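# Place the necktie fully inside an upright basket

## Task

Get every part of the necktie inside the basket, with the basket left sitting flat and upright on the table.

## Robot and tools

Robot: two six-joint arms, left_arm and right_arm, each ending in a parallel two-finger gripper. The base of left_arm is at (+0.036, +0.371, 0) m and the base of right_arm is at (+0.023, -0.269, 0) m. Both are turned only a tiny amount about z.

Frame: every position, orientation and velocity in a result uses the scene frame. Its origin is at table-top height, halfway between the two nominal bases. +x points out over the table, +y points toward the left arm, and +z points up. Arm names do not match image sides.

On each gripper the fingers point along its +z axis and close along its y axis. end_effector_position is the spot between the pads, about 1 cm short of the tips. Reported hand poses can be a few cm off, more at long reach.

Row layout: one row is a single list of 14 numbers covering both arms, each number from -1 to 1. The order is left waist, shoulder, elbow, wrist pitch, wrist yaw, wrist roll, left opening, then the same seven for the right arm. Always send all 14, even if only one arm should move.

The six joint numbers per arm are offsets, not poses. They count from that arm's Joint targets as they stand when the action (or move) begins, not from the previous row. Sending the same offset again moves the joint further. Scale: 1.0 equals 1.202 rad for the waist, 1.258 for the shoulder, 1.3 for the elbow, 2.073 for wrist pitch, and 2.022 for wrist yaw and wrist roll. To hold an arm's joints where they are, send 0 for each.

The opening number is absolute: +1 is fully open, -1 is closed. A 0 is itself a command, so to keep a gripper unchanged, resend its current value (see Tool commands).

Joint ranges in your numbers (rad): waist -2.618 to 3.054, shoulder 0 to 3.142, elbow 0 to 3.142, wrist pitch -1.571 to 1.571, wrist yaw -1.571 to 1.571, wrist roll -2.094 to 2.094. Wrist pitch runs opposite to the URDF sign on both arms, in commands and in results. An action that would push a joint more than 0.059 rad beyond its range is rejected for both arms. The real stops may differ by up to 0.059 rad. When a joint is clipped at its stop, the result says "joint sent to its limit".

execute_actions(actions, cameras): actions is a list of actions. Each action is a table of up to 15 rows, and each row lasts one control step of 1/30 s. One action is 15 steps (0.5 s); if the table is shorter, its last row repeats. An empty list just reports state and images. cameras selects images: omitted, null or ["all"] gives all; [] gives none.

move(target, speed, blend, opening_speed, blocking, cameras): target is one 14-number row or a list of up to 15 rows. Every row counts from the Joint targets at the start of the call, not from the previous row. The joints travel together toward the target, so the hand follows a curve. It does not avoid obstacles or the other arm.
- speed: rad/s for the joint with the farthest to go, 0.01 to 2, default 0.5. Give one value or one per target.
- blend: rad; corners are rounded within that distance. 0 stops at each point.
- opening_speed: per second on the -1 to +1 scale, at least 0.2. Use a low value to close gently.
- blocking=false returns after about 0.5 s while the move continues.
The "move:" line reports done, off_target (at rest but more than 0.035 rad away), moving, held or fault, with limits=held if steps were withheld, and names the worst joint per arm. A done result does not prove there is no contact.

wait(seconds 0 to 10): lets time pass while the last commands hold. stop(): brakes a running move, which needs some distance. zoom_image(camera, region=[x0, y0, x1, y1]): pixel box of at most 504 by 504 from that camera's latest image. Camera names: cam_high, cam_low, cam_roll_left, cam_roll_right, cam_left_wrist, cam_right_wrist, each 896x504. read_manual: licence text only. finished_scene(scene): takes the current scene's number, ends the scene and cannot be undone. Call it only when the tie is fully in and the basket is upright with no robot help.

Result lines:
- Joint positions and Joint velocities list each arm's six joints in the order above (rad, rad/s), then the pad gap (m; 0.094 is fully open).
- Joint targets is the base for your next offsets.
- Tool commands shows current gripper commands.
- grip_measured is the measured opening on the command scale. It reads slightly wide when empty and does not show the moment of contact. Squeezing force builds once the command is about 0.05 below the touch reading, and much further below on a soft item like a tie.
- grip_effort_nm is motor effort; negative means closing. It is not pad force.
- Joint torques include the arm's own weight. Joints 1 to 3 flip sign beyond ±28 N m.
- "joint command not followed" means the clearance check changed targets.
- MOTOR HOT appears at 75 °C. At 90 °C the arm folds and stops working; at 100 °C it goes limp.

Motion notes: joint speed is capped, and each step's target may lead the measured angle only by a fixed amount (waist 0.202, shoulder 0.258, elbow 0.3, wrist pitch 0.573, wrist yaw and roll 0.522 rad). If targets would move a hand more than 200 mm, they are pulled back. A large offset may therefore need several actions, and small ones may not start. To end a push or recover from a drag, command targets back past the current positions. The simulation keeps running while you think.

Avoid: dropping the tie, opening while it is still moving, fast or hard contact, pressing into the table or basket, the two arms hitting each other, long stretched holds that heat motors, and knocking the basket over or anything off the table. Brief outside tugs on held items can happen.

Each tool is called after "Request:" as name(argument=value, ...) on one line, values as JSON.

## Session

Request:
execute_actions(actions=[])

Scene clock: 0.00 s.
left_arm: end_effector_position=(+0.1981, +0.2316, +0.2440) grip_measured=+1.000 grip_effort_nm=n/a end_effector_quat_wxyz=(+0.380, -0.149, +0.899, -0.158) | right_arm: end_effector_position=(+0.4154, -0.2559, +0.2034) grip_measured=+1.000 grip_effort_nm=n/a end_effector_quat_wxyz=(+0.453, -0.288, +0.766, +0.353)
Joint positions: left_arm=[-1.277 0.868 1.05 1.25 -0.717 -1.431 0.094] | right_arm=[-0.378 1.716 1.274 0.748 -1.195 -0.863 0.094]
Joint velocities: within noise
Joint torques (N m): no reading
Motor temperatures (°C): left_arm=[20 30 27 25 20 24 21] | right_arm=[24 26 26 23 24 23 20]
Heat: left arm: 30 °C; right arm: 26 °C.
Joint targets: left_arm=[-1.277 0.863 1.061 1.252 -0.736 -1.428] | right_arm=[-0.378 1.704 1.286 0.748 -1.214 -0.865]
Tool commands: left_gripper/opening=+1.0 right_gripper/opening=+1.0

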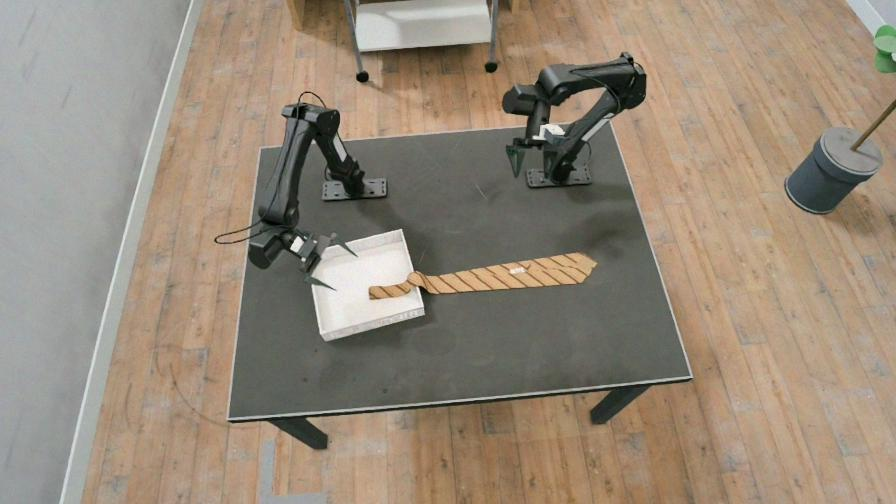

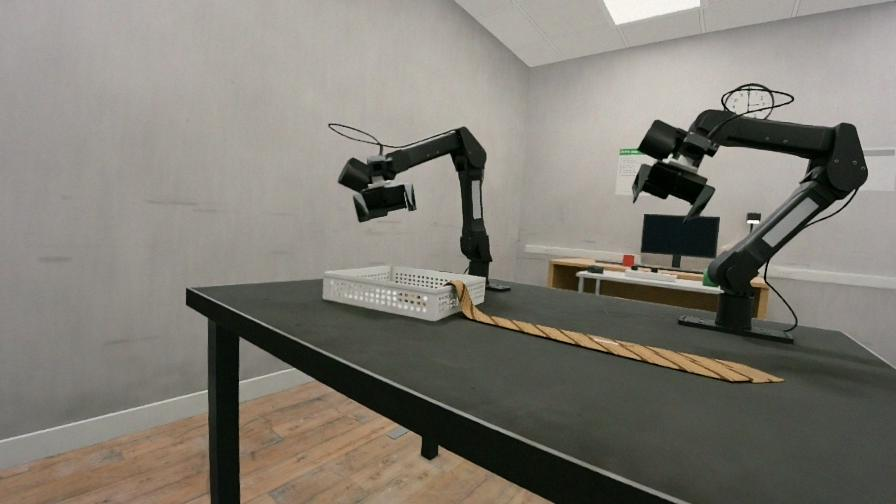

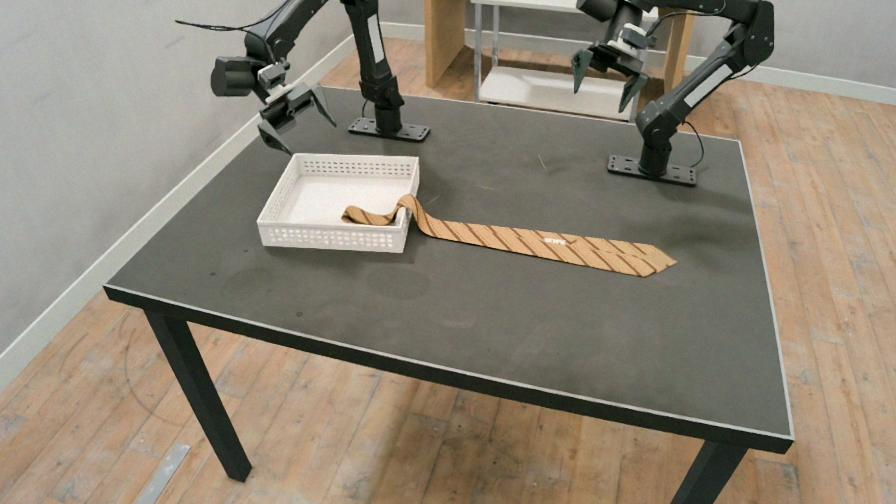

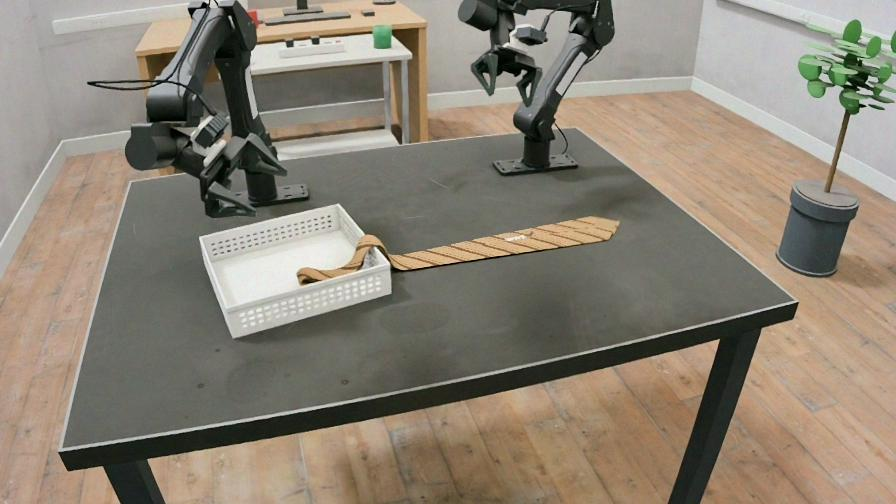

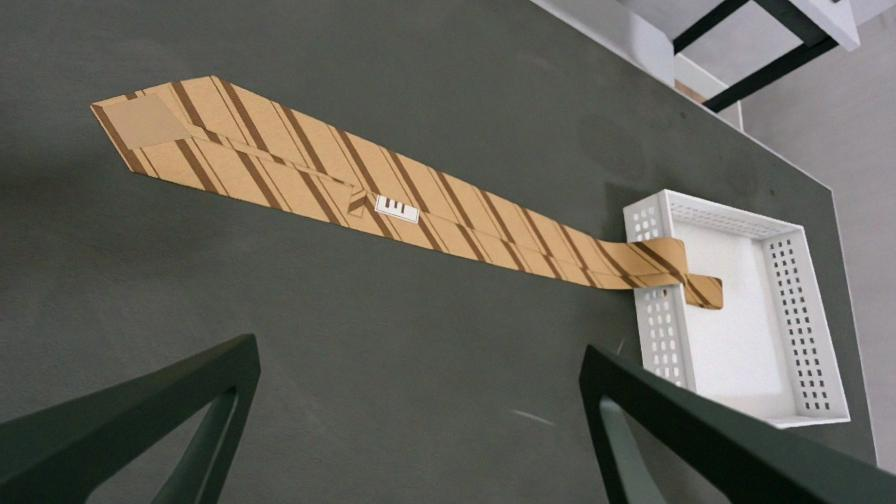

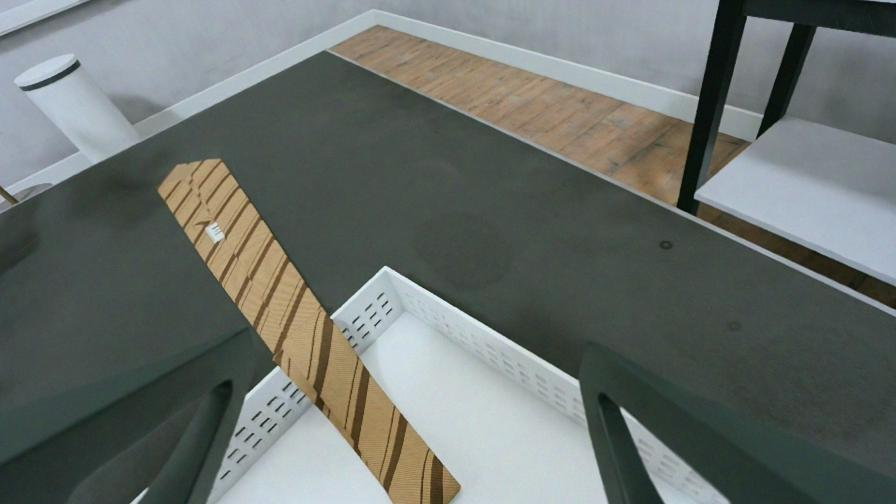

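Request:
move(target=[0.6067, 1.0, 0.6885, 0.069, 0.364, 1.0, 1, -0.7488, -0.3975, 0, 0, 0, 0, 1], speed=1.0, cameras=["cam_high"])

Request:
move(target=[0, 0.0144, -0.1436, -0.0936, 0, 0.1588, 1, 0,0,0,0,0,0, 1], speed=0.5)

Scene clock: 11.23 s.
left_arm: end_effector_position=(+0.3843, +0.1567, +0.1059) grip_measured=+1.000 grip_effort_nm=-0.037 end_effector_quat_wxyz=(-0.003, +0.542, +0.841, +0.009) | right_arm: end_effector_position=(+0.2580, -0.4903, +0.3516) grip_measured=+1.000 grip_effort_nm=-0.017 end_effector_quat_wxyz=(+0.614, -0.070, +0.783, -0.068)
Joint positions: left_arm=[-0.543 2.122 1.925 1.379 -0.018 0.584 0.094] | right_arm=[-1.271 1.225 1.274 0.748 -1.195 -0.863 0.094]
Joint torques (N m): left_arm=[-0.34 -11.11 8.66 -0.01 0.18 0.12] | right_arm=[-0.61 -5.81 8.27 -1.45 -0.57 -0.02]
Joint targets: left_arm=[-0.548 2.121 1.956 1.395 0.000 0.594] | right_arm=[-1.278 1.204 1.286 0.748 -1.214 -0.865]
move: done
Images, in order: cam_high.

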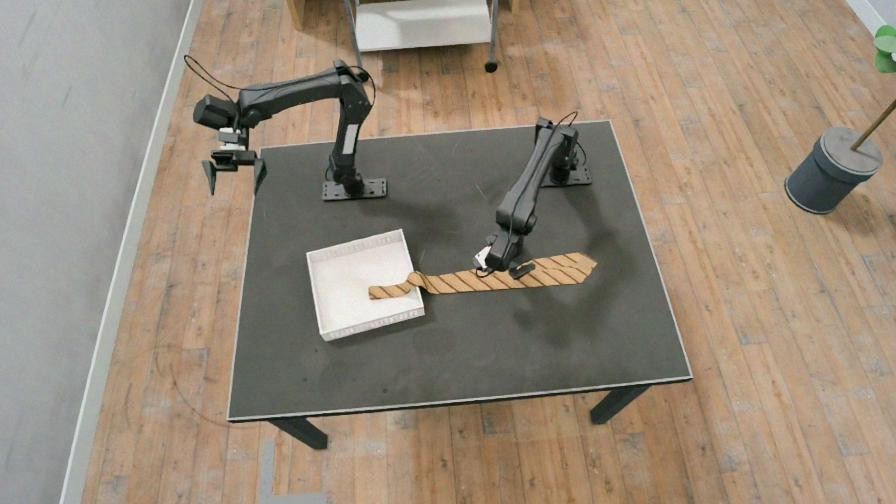

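Scene clock: 12.67 s.
left_arm: end_effector_position=(+0.3844, +0.1566, +0.0635) grip_measured=+1.000 grip_effort_nm=-0.037 end_effector_quat_wxyz=(-0.006, +0.669, +0.743, +0.008) | right_arm: end_effector_position=(+0.2580, -0.4903, +0.3516) grip_measured=+1.000 grip_effort_nm=-0.022 end_effector_quat_wxyz=(+0.614, -0.070, +0.783, -0.068)
Joint positions: left_arm=[-0.543 2.134 1.775 1.222 -0.018 0.905 0.094] | right_arm=[-1.271 1.225 1.274 0.748 -1.195 -0.863 0.094]
Joint torques (N m): left_arm=[-0.32 -10.7 5.53 -0.29 0.16 0.12] | right_arm=[-0.64 -5.75 8.21 -1.44 -0.58 -0.02]
Joint targets: left_arm=[-0.548 2.139 1.769 1.201 0.000 0.915] | right_arm=[-1.278 1.204 1.286 0.748 -1.214 -0.865]
move: done

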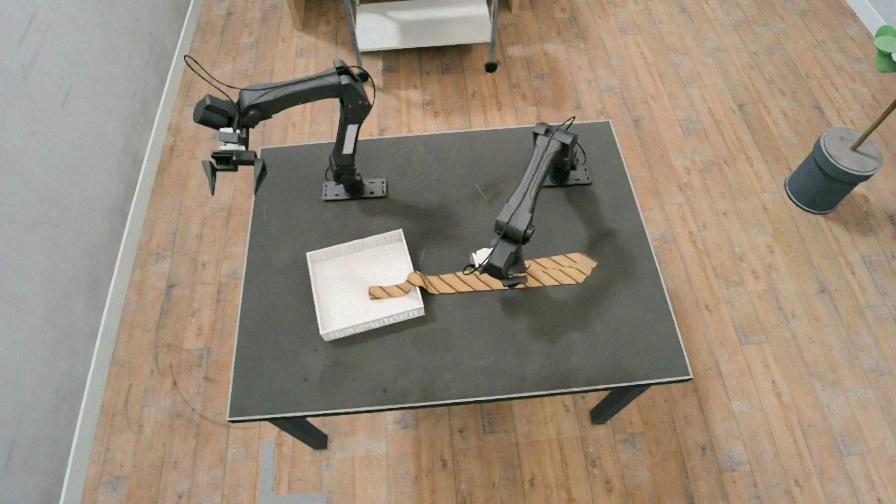

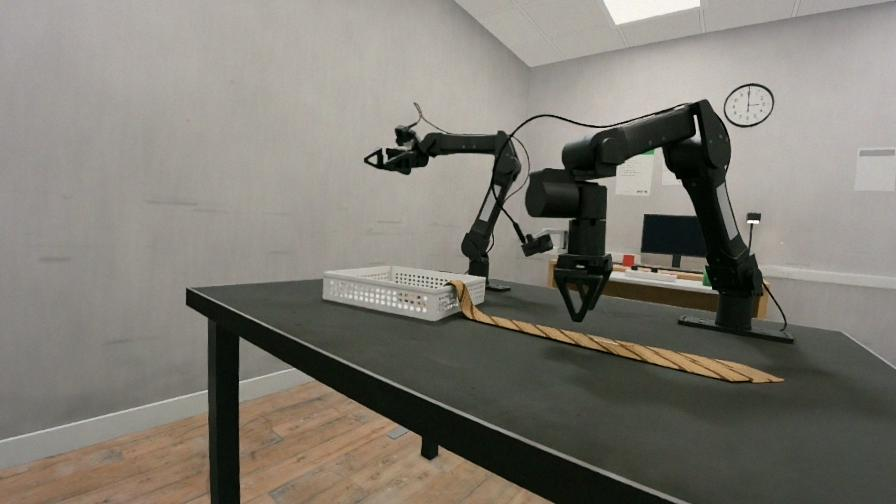

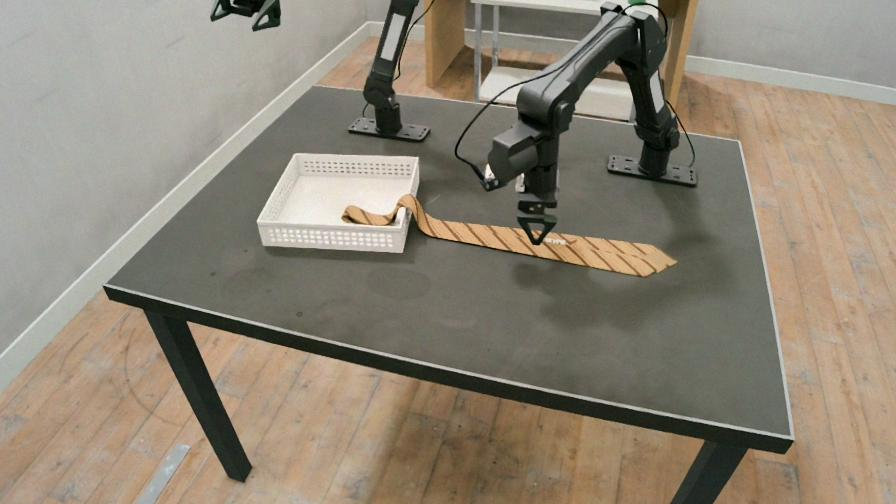

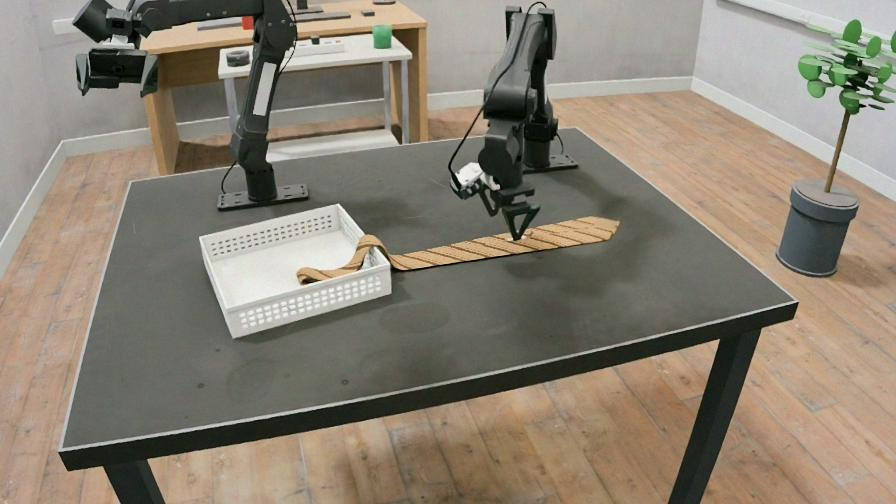

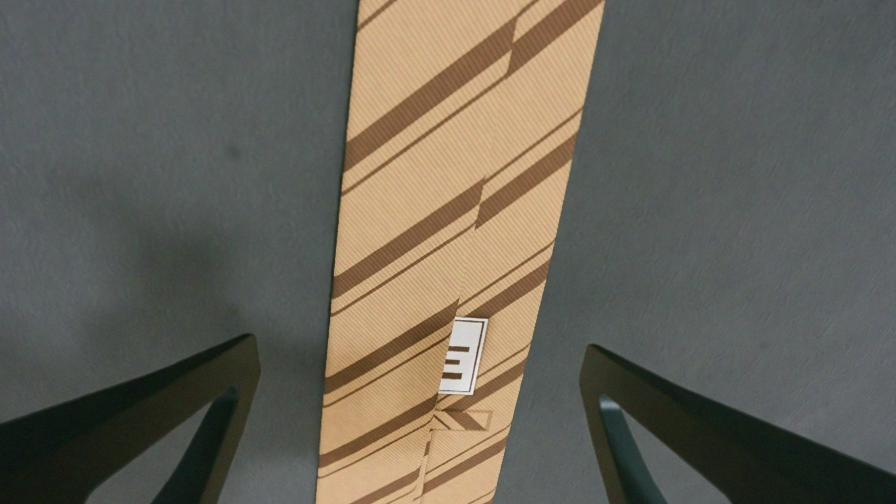

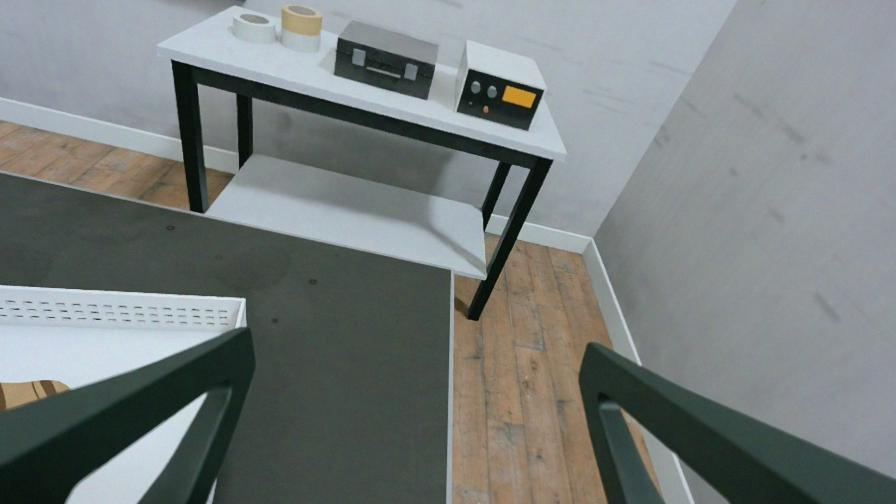

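Request:
move(target=[-0.01, 0.0087, -0.0993, -0.0676, 0, 0.03, 1, 0,0,0,0,0,0, 1], speed=0.3, cameras=["cam_left_wrist"])

Scene clock: 20.63 s.
left_arm: end_effector_position=(+0.3785, +0.1547, +0.0274) grip_measured=+1.000 grip_effort_nm=-0.032 end_effector_quat_wxyz=(-0.006, +0.696, +0.718, +0.008) | right_arm: end_effector_position=(+0.2580, -0.4903, +0.3516) grip_measured=+1.000 grip_effort_nm=-0.027 end_effector_quat_wxyz=(+0.614, -0.070, +0.783, -0.068)
Joint positions: left_arm=[-0.555 2.145 1.646 1.081 -0.018 0.966 0.094] | right_arm=[-1.271 1.225 1.274 0.748 -1.195 -0.863 0.094]
Joint torques (N m): left_arm=[-0.35 -10.61 5.41 -0.32 0.16 0.12] | right_arm=[-0.65 -5.81 8.23 -1.45 -0.56 -0.03]
Motor temperatures (°C): left_arm=[20 35 30 25 20 24 21] | right_arm=[24 28 29 25 25 23 20]
Heat: left arm: 35 °C; right arm: 29 °C.
Joint targets: left_arm=[-0.560 2.150 1.640 1.061 0.000 0.976] | right_arm=[-1.278 1.204 1.286 0.748 -1.214 -0.865]
move: done
Images, in order: cam_left_wrist.

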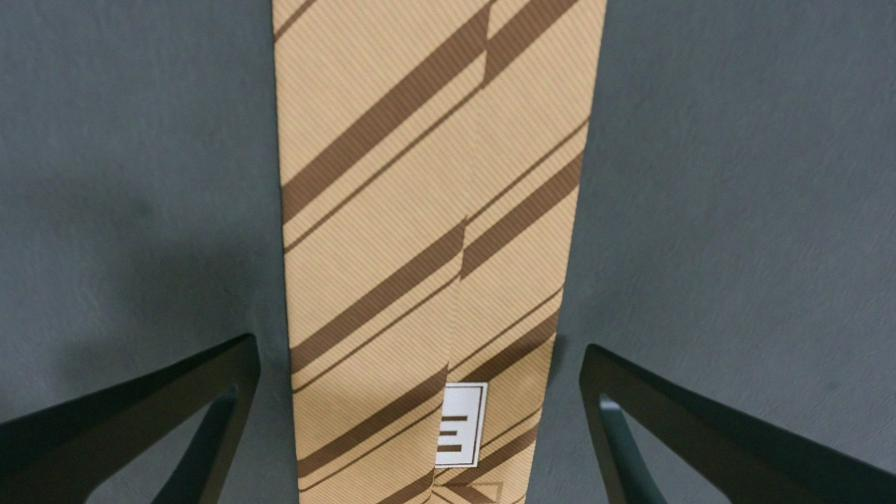

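Request:
move(target=[[0, 0.0088, -0.0181, -0.0168, 0, 0, 1, 0,0,0,0,0,0, 1],[0, 0.0088, -0.0181, -0.0168, 0, 0, -1, 0,0,0,0,0,0, 1]], speed=0.15, opening_speed=1.5, cameras=["cam_left_wrist","cam_roll_left"])

Scene clock: 24.67 s.
left_arm: end_effector_position=(+0.3789, +0.1521, +0.0211) grip_measured=-0.853 grip_effort_nm=-1.057 end_effector_quat_wxyz=(-0.001, +0.697, +0.717, +0.005) | right_arm: end_effector_position=(+0.2580, -0.4903, +0.3516) grip_measured=+1.000 grip_effort_nm=-0.022 end_effector_quat_wxyz=(+0.614, -0.070, +0.783, -0.068)
Joint positions: left_arm=[-0.557 2.149 1.627 1.048 -0.011 0.967 0.007] | right_arm=[-1.271 1.225 1.274 0.748 -1.195 -0.863 0.094]
Joint torques (N m): left_arm=[-0.2 -10.07 5.03 -0.35 0.1 0.09] | right_arm=[-0.68 -5.79 8.27 -1.44 -0.57 -0.03]
Joint targets: left_arm=[-0.560 2.161 1.617 1.026 0.000 0.976] | right_arm=[-1.278 1.204 1.286 0.748 -1.214 -0.865]
move: done
Images, in order: cam_roll_left, cam_left_wrist.

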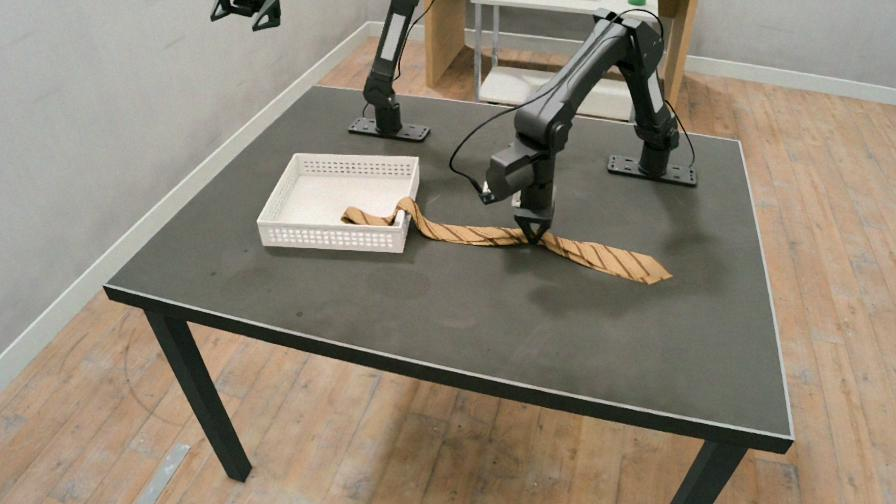

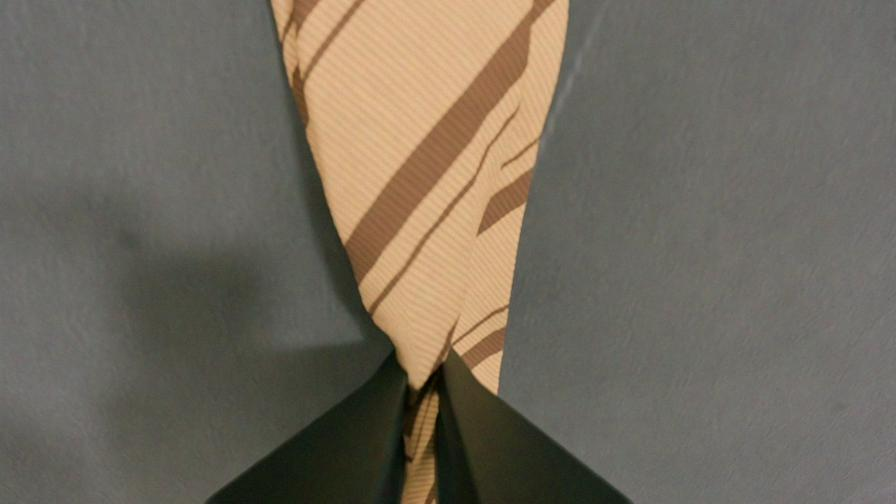

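Request:
move(target=[[0,-0.2041,0.2344,0.1647,0,0,-1,0,0,0,0,0,0,1],[-0.181,-0.1881,0.4694,0.0612,0,0,-1,0,0,0,0,0,0,1],[-0.3062,-0.1546,0.2974,-0.3564,0,0.06,-1,0,0,0,0,0,0,1],[-0.3644,0.0271,0.3806,-0.511,0,0.06,-1,0,0,0,0,0,0,1]], speed=0.42, blend=0.08)

Scene clock: 35.97 s.
left_arm: end_effector_position=(+0.3933, -0.1973, +0.3309) grip_measured=-0.853 grip_effort_nm=-1.057 end_effector_quat_wxyz=(+0.659, +0.651, +0.374, +0.031) | right_arm: end_effector_position=(+0.2580, -0.4903, +0.3516) grip_measured=+1.000 grip_effort_nm=-0.017 end_effector_quat_wxyz=(+0.614, -0.070, +0.783, -0.068)
Joint positions: left_arm=[-0.996 2.193 2.071 0.007 -0.011 1.095 0.007] | right_arm=[-1.271 1.225 1.274 0.748 -1.195 -0.863 0.094]
Joint torques (N m): left_arm=[-0.08 -12.92 10.85 -2.01 0.11 0.01] | right_arm=[-0.76 -5.79 8.23 -1.43 -0.61 -0.02]
Joint targets: left_arm=[-0.998 2.195 2.112 -0.033 0.000 1.097] | right_arm=[-1.278 1.204 1.286 0.748 -1.214 -0.865]
move: off_target (left_arm); left_arm: the elbow is farthest, 0.040 rad from its target

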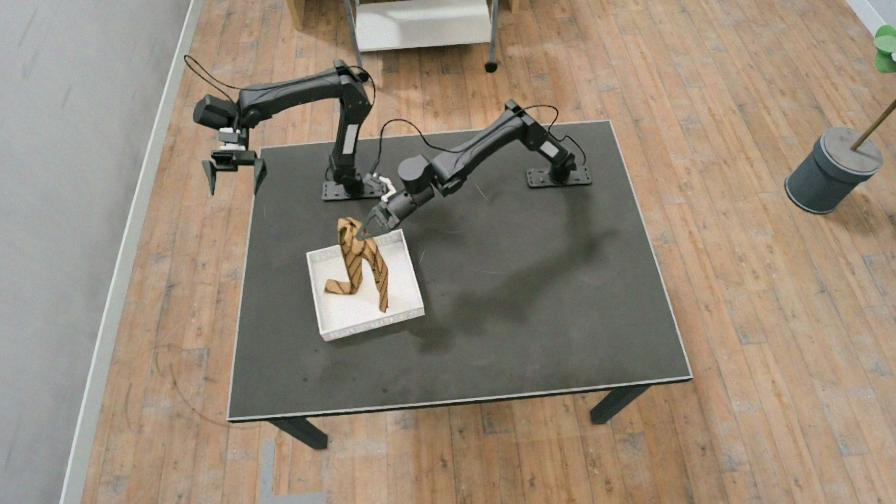

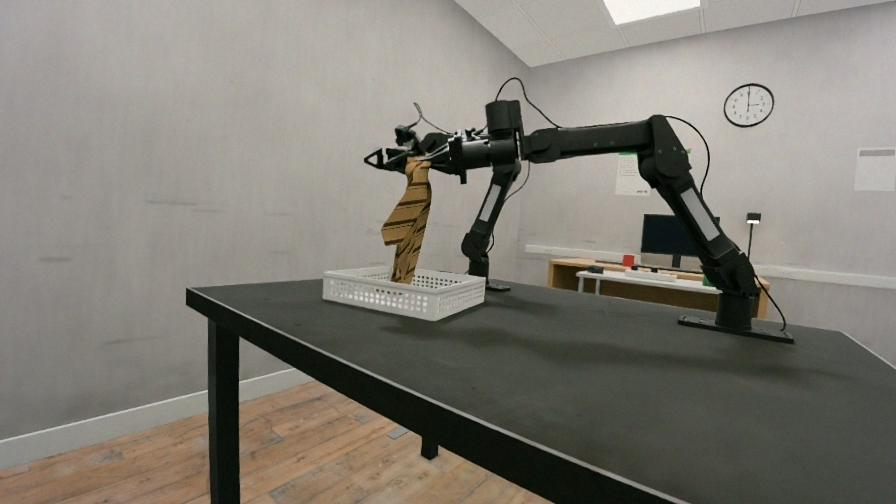

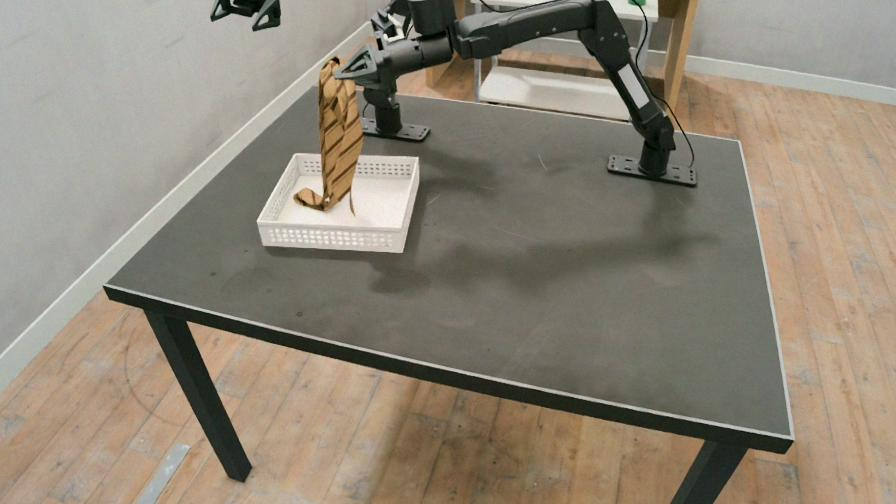

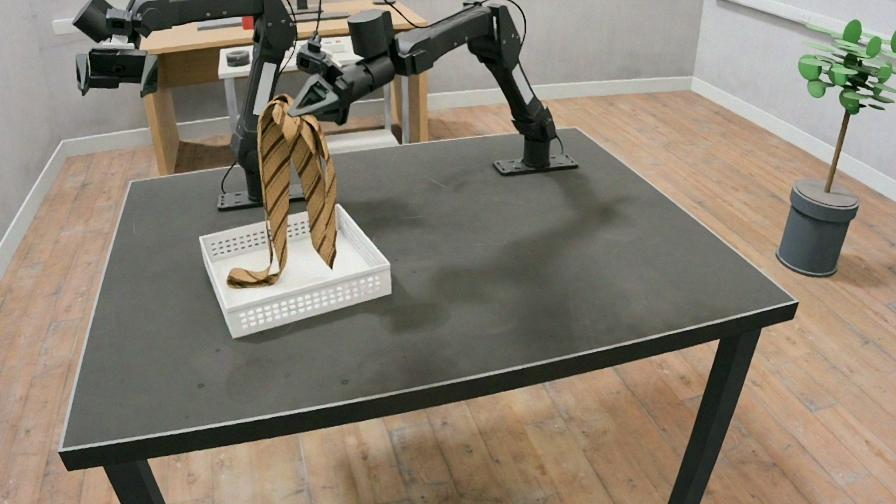

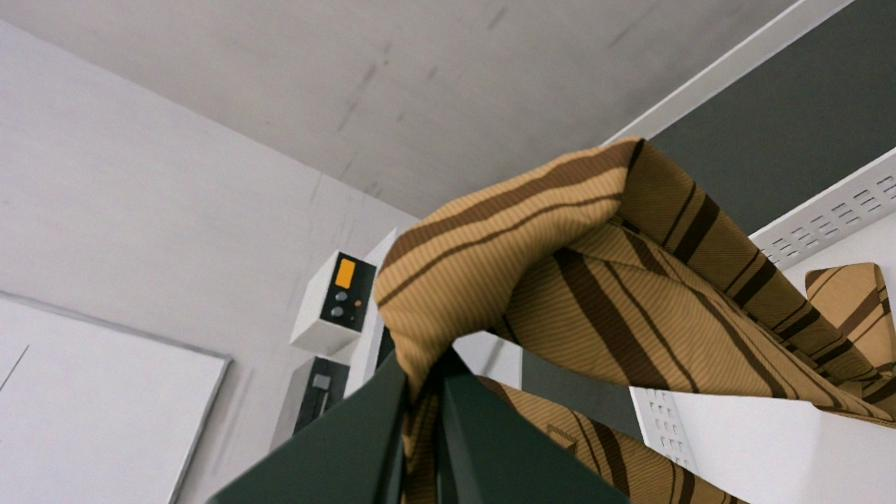

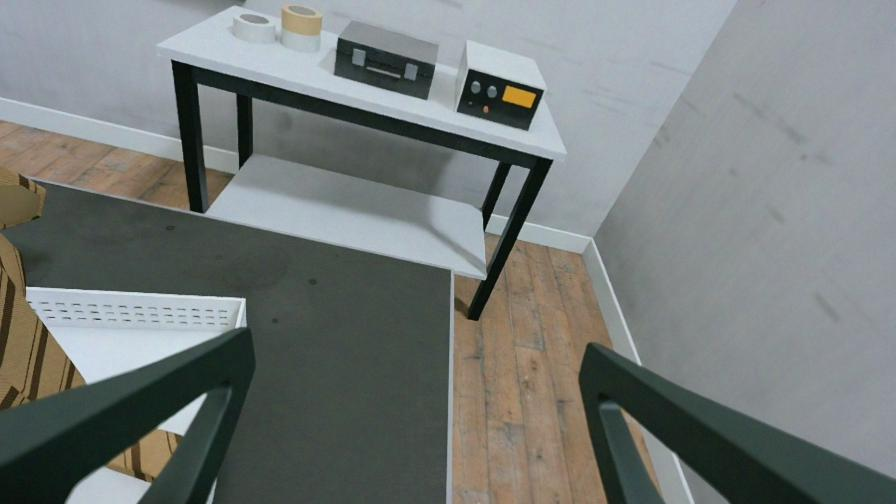

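Request:
move(target=[0.0108,0.2661,0.0597,0.1895,0,0,-1,0,0,0,0,0,0,1], speed=0.27, cameras=["cam_high","cam_roll_left","cam_roll_right","cam_left_wrist"])

Scene clock: 40.40 s.
left_arm: end_effector_position=(+0.3970, -0.1980, +0.0771) grip_measured=-0.853 grip_effort_nm=-1.057 end_effector_quat_wxyz=(+0.416, +0.789, +0.452, +0.023) | right_arm: end_effector_position=(+0.2580, -0.4903, +0.3516) grip_measured=+1.000 grip_effort_nm=-0.017 end_effector_quat_wxyz=(+0.614, -0.070, +0.783, -0.068)
Joint positions: left_arm=[-0.992 2.524 2.156 0.344 -0.011 1.095 0.007] | right_arm=[-1.271 1.225 1.274 0.748 -1.195 -0.863 0.094]
Joint torques (N m): left_arm=[0.66 -14.35 10.03 -1.21 0.1 0.01] | right_arm=[-0.68 -5.85 8.21 -1.43 -0.57 -0.02]
Joint targets: left_arm=[-0.985 2.530 2.189 0.359 0.000 1.097] | right_arm=[-1.278 1.204 1.286 0.748 -1.214 -0.865]
move: done
Images, in order: cam_high, cam_roll_left, cam_roll_right, cam_left_wrist.

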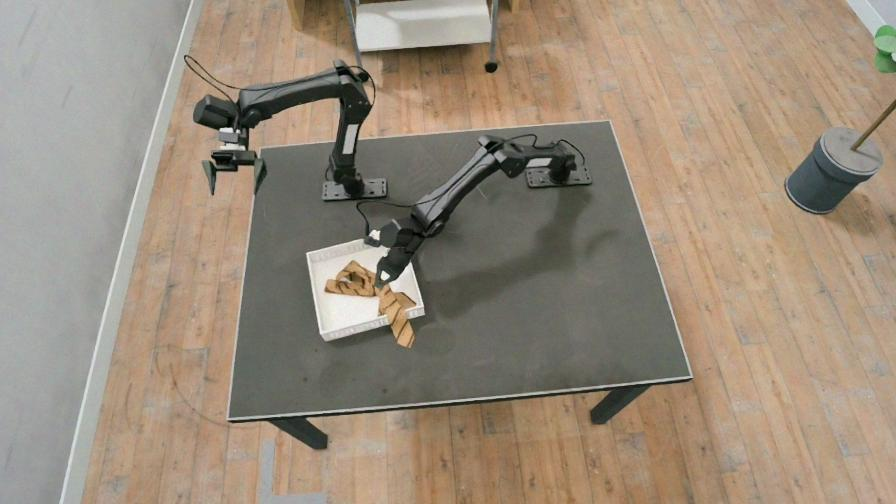

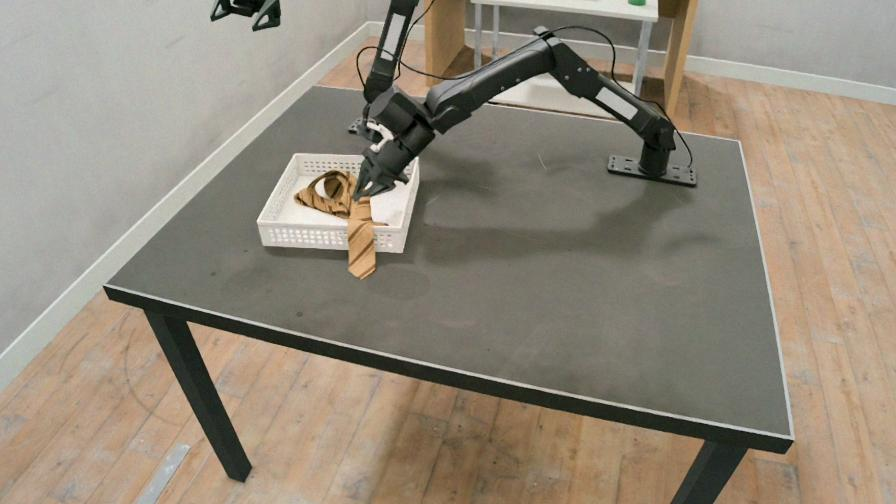

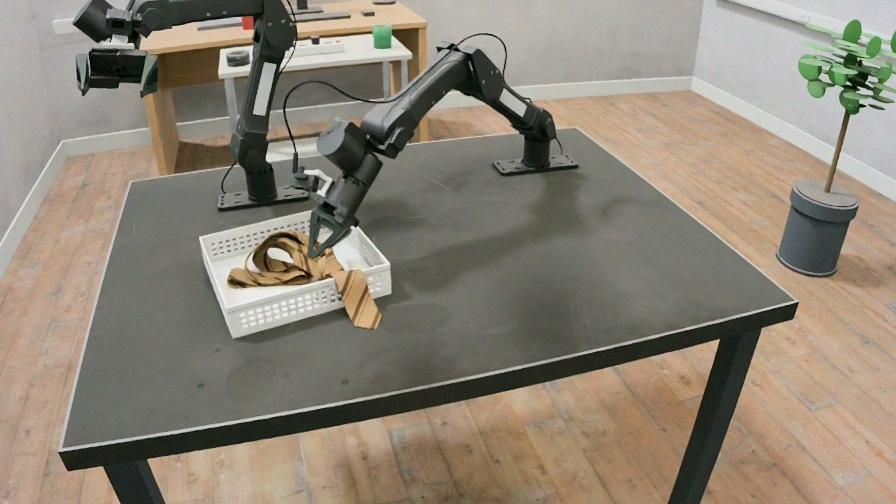

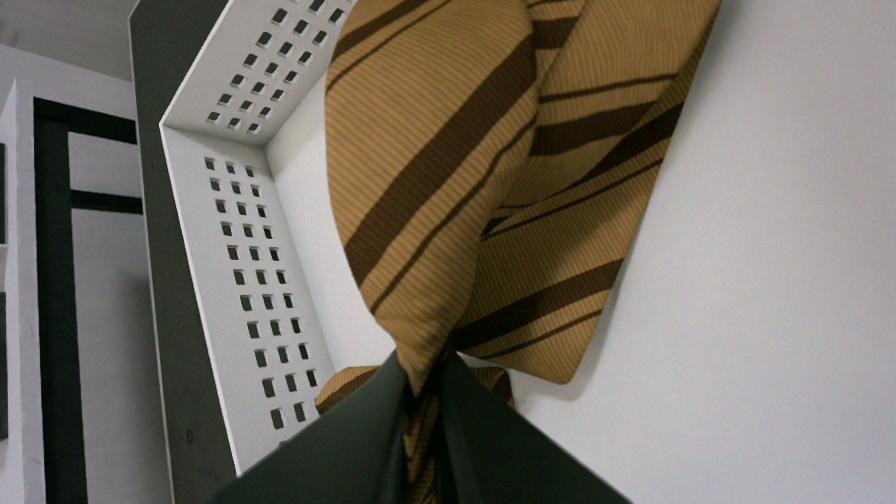

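Request:
move(target=[-0.077,-0.3346,-0.13,-0.0714,0,0,-1,0,0,0,0,0,0,1], speed=0.25, cameras=["cam_high","cam_low","cam_roll_left","cam_roll_right"])

Scene clock: 49.53 s.
left_arm: end_effector_position=(+0.3374, -0.2024, +0.2794) grip_measured=-0.853 grip_effort_nm=-1.057 end_effector_quat_wxyz=(+0.566, +0.731, +0.382, +0.006) | right_arm: end_effector_position=(+0.2580, -0.4903, +0.3516) grip_measured=+1.000 grip_effort_nm=-0.017 end_effector_quat_wxyz=(+0.614, -0.070, +0.783, -0.068)
Joint positions: left_arm=[-1.074 2.152 2.028 0.243 -0.011 1.095 0.007] | right_arm=[-1.271 1.225 1.274 0.748 -1.195 -0.863 0.094]
Joint torques (N m): left_arm=[-0.28 -16.32 6.82 -1.89 0.11 0.01] | right_arm=[-0.66 -5.85 8.17 -1.45 -0.6 -0.01]
Motor temperatures (°C): left_arm=[20 41 34 29 20 24 22] | right_arm=[23 27 31 26 25 23 20]
Heat: left arm: 41 °C; right arm: 31 °C.
Joint targets: left_arm=[-1.078 2.109 2.020 0.211 0.000 1.097] | right_arm=[-1.278 1.204 1.286 0.748 -1.214 -0.865]
move: off_target (left_arm); left_arm: the shoulder is farthest, 0.043 rad from its target
Images, in order: cam_high, cam_low, cam_roll_left, cam_roll_right.

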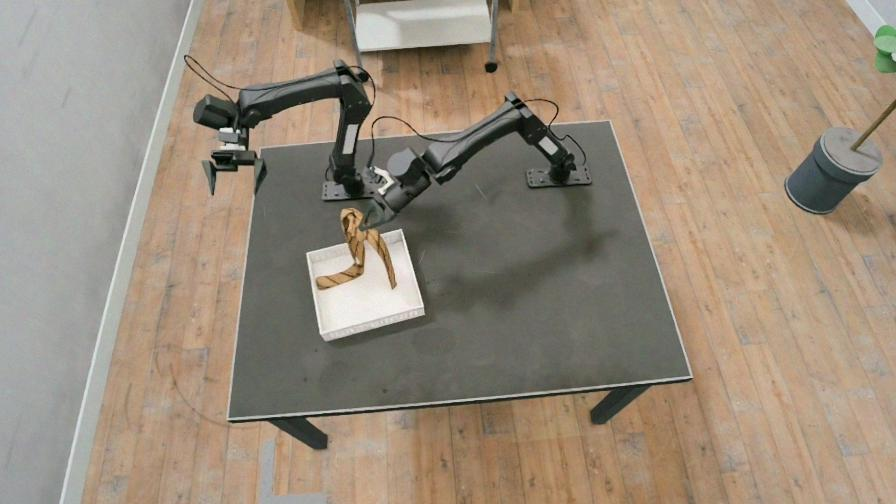

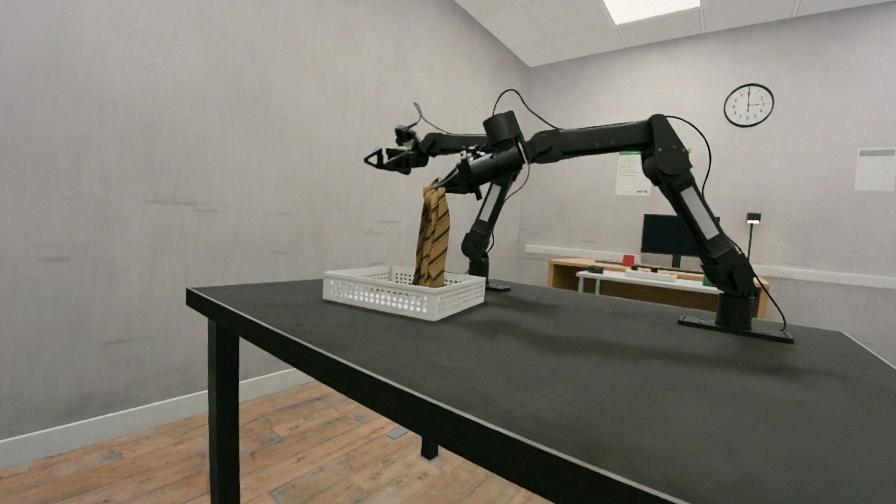

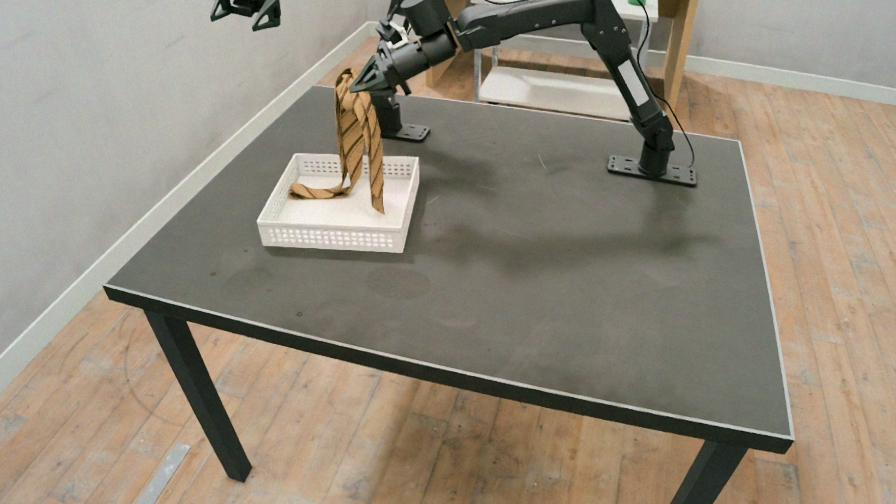

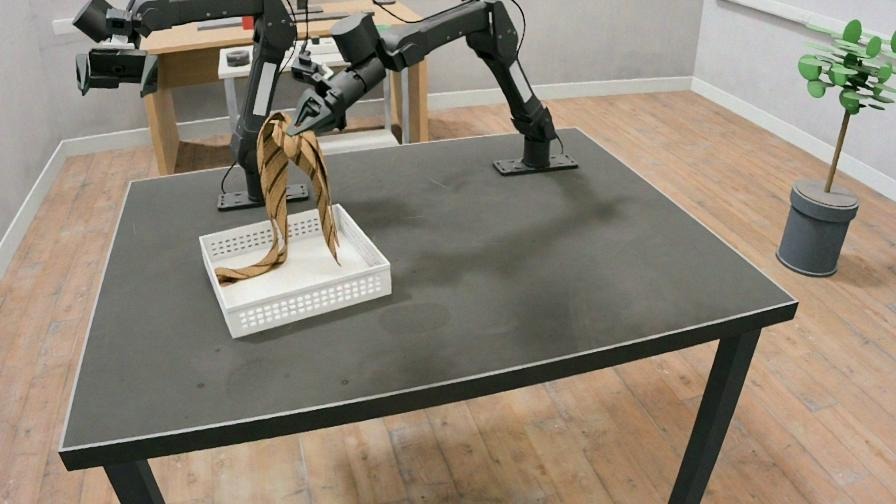

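Request:
move(target=[0.0171,0.1153,-0.1132,-0.0686,0,0,-1,0,0,0,0,0,0,1], speed=0.2, cameras=["cam_high","cam_roll_left","cam_roll_right"])

Scene clock: 55.00 s.
left_arm: end_effector_position=(+0.3486, -0.2071, +0.1708) grip_measured=-0.853 grip_effort_nm=-1.062 end_effector_quat_wxyz=(+0.516, +0.757, +0.401, +0.009) | right_arm: end_effector_position=(+0.2580, -0.4903, +0.3516) grip_measured=+1.000 grip_effort_nm=-0.017 end_effector_quat_wxyz=(+0.614, -0.070, +0.783, -0.068)
Joint positions: left_arm=[-1.062 2.258 1.875 0.103 -0.011 1.095 0.007] | right_arm=[-1.271 1.225 1.274 0.748 -1.195 -0.863 0.094]
Joint torques (N m): left_arm=[0.5 -13.7 7.2 -1.85 0.1 0.01] | right_arm=[-0.64 -5.79 8.21 -1.45 -0.57 -0.03]
Joint targets: left_arm=[-1.057 2.254 1.873 0.069 0.000 1.097] | right_arm=[-1.278 1.204 1.286 0.748 -1.214 -0.865]
move: done
Images, in order: cam_high, cam_roll_left, cam_roll_right.

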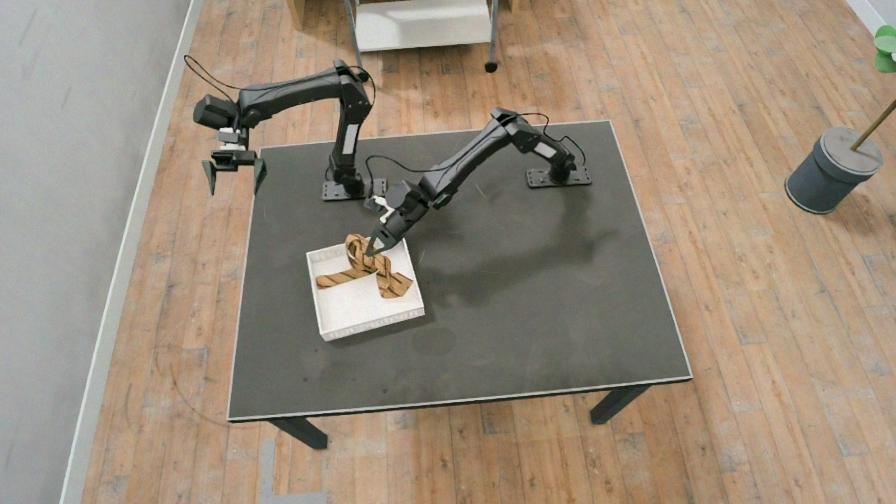

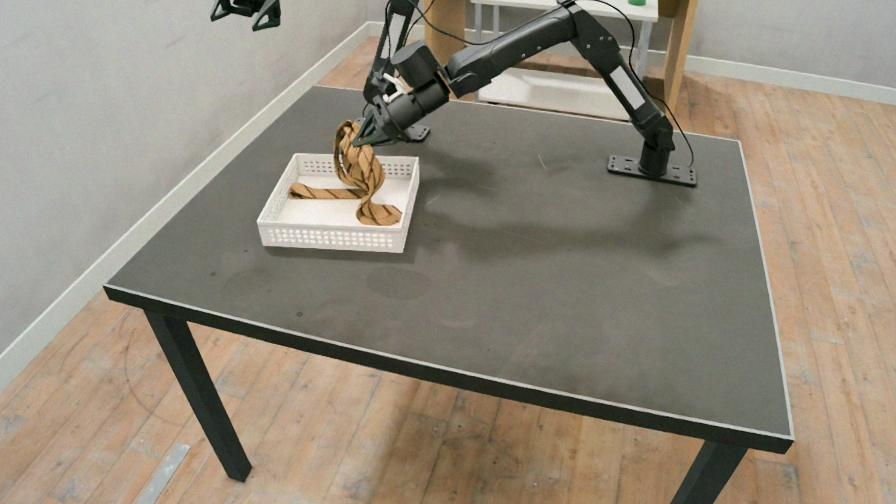

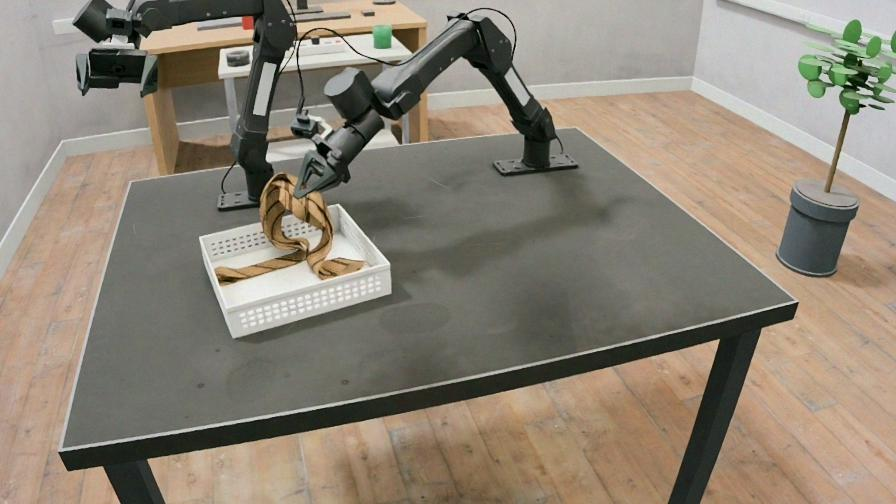

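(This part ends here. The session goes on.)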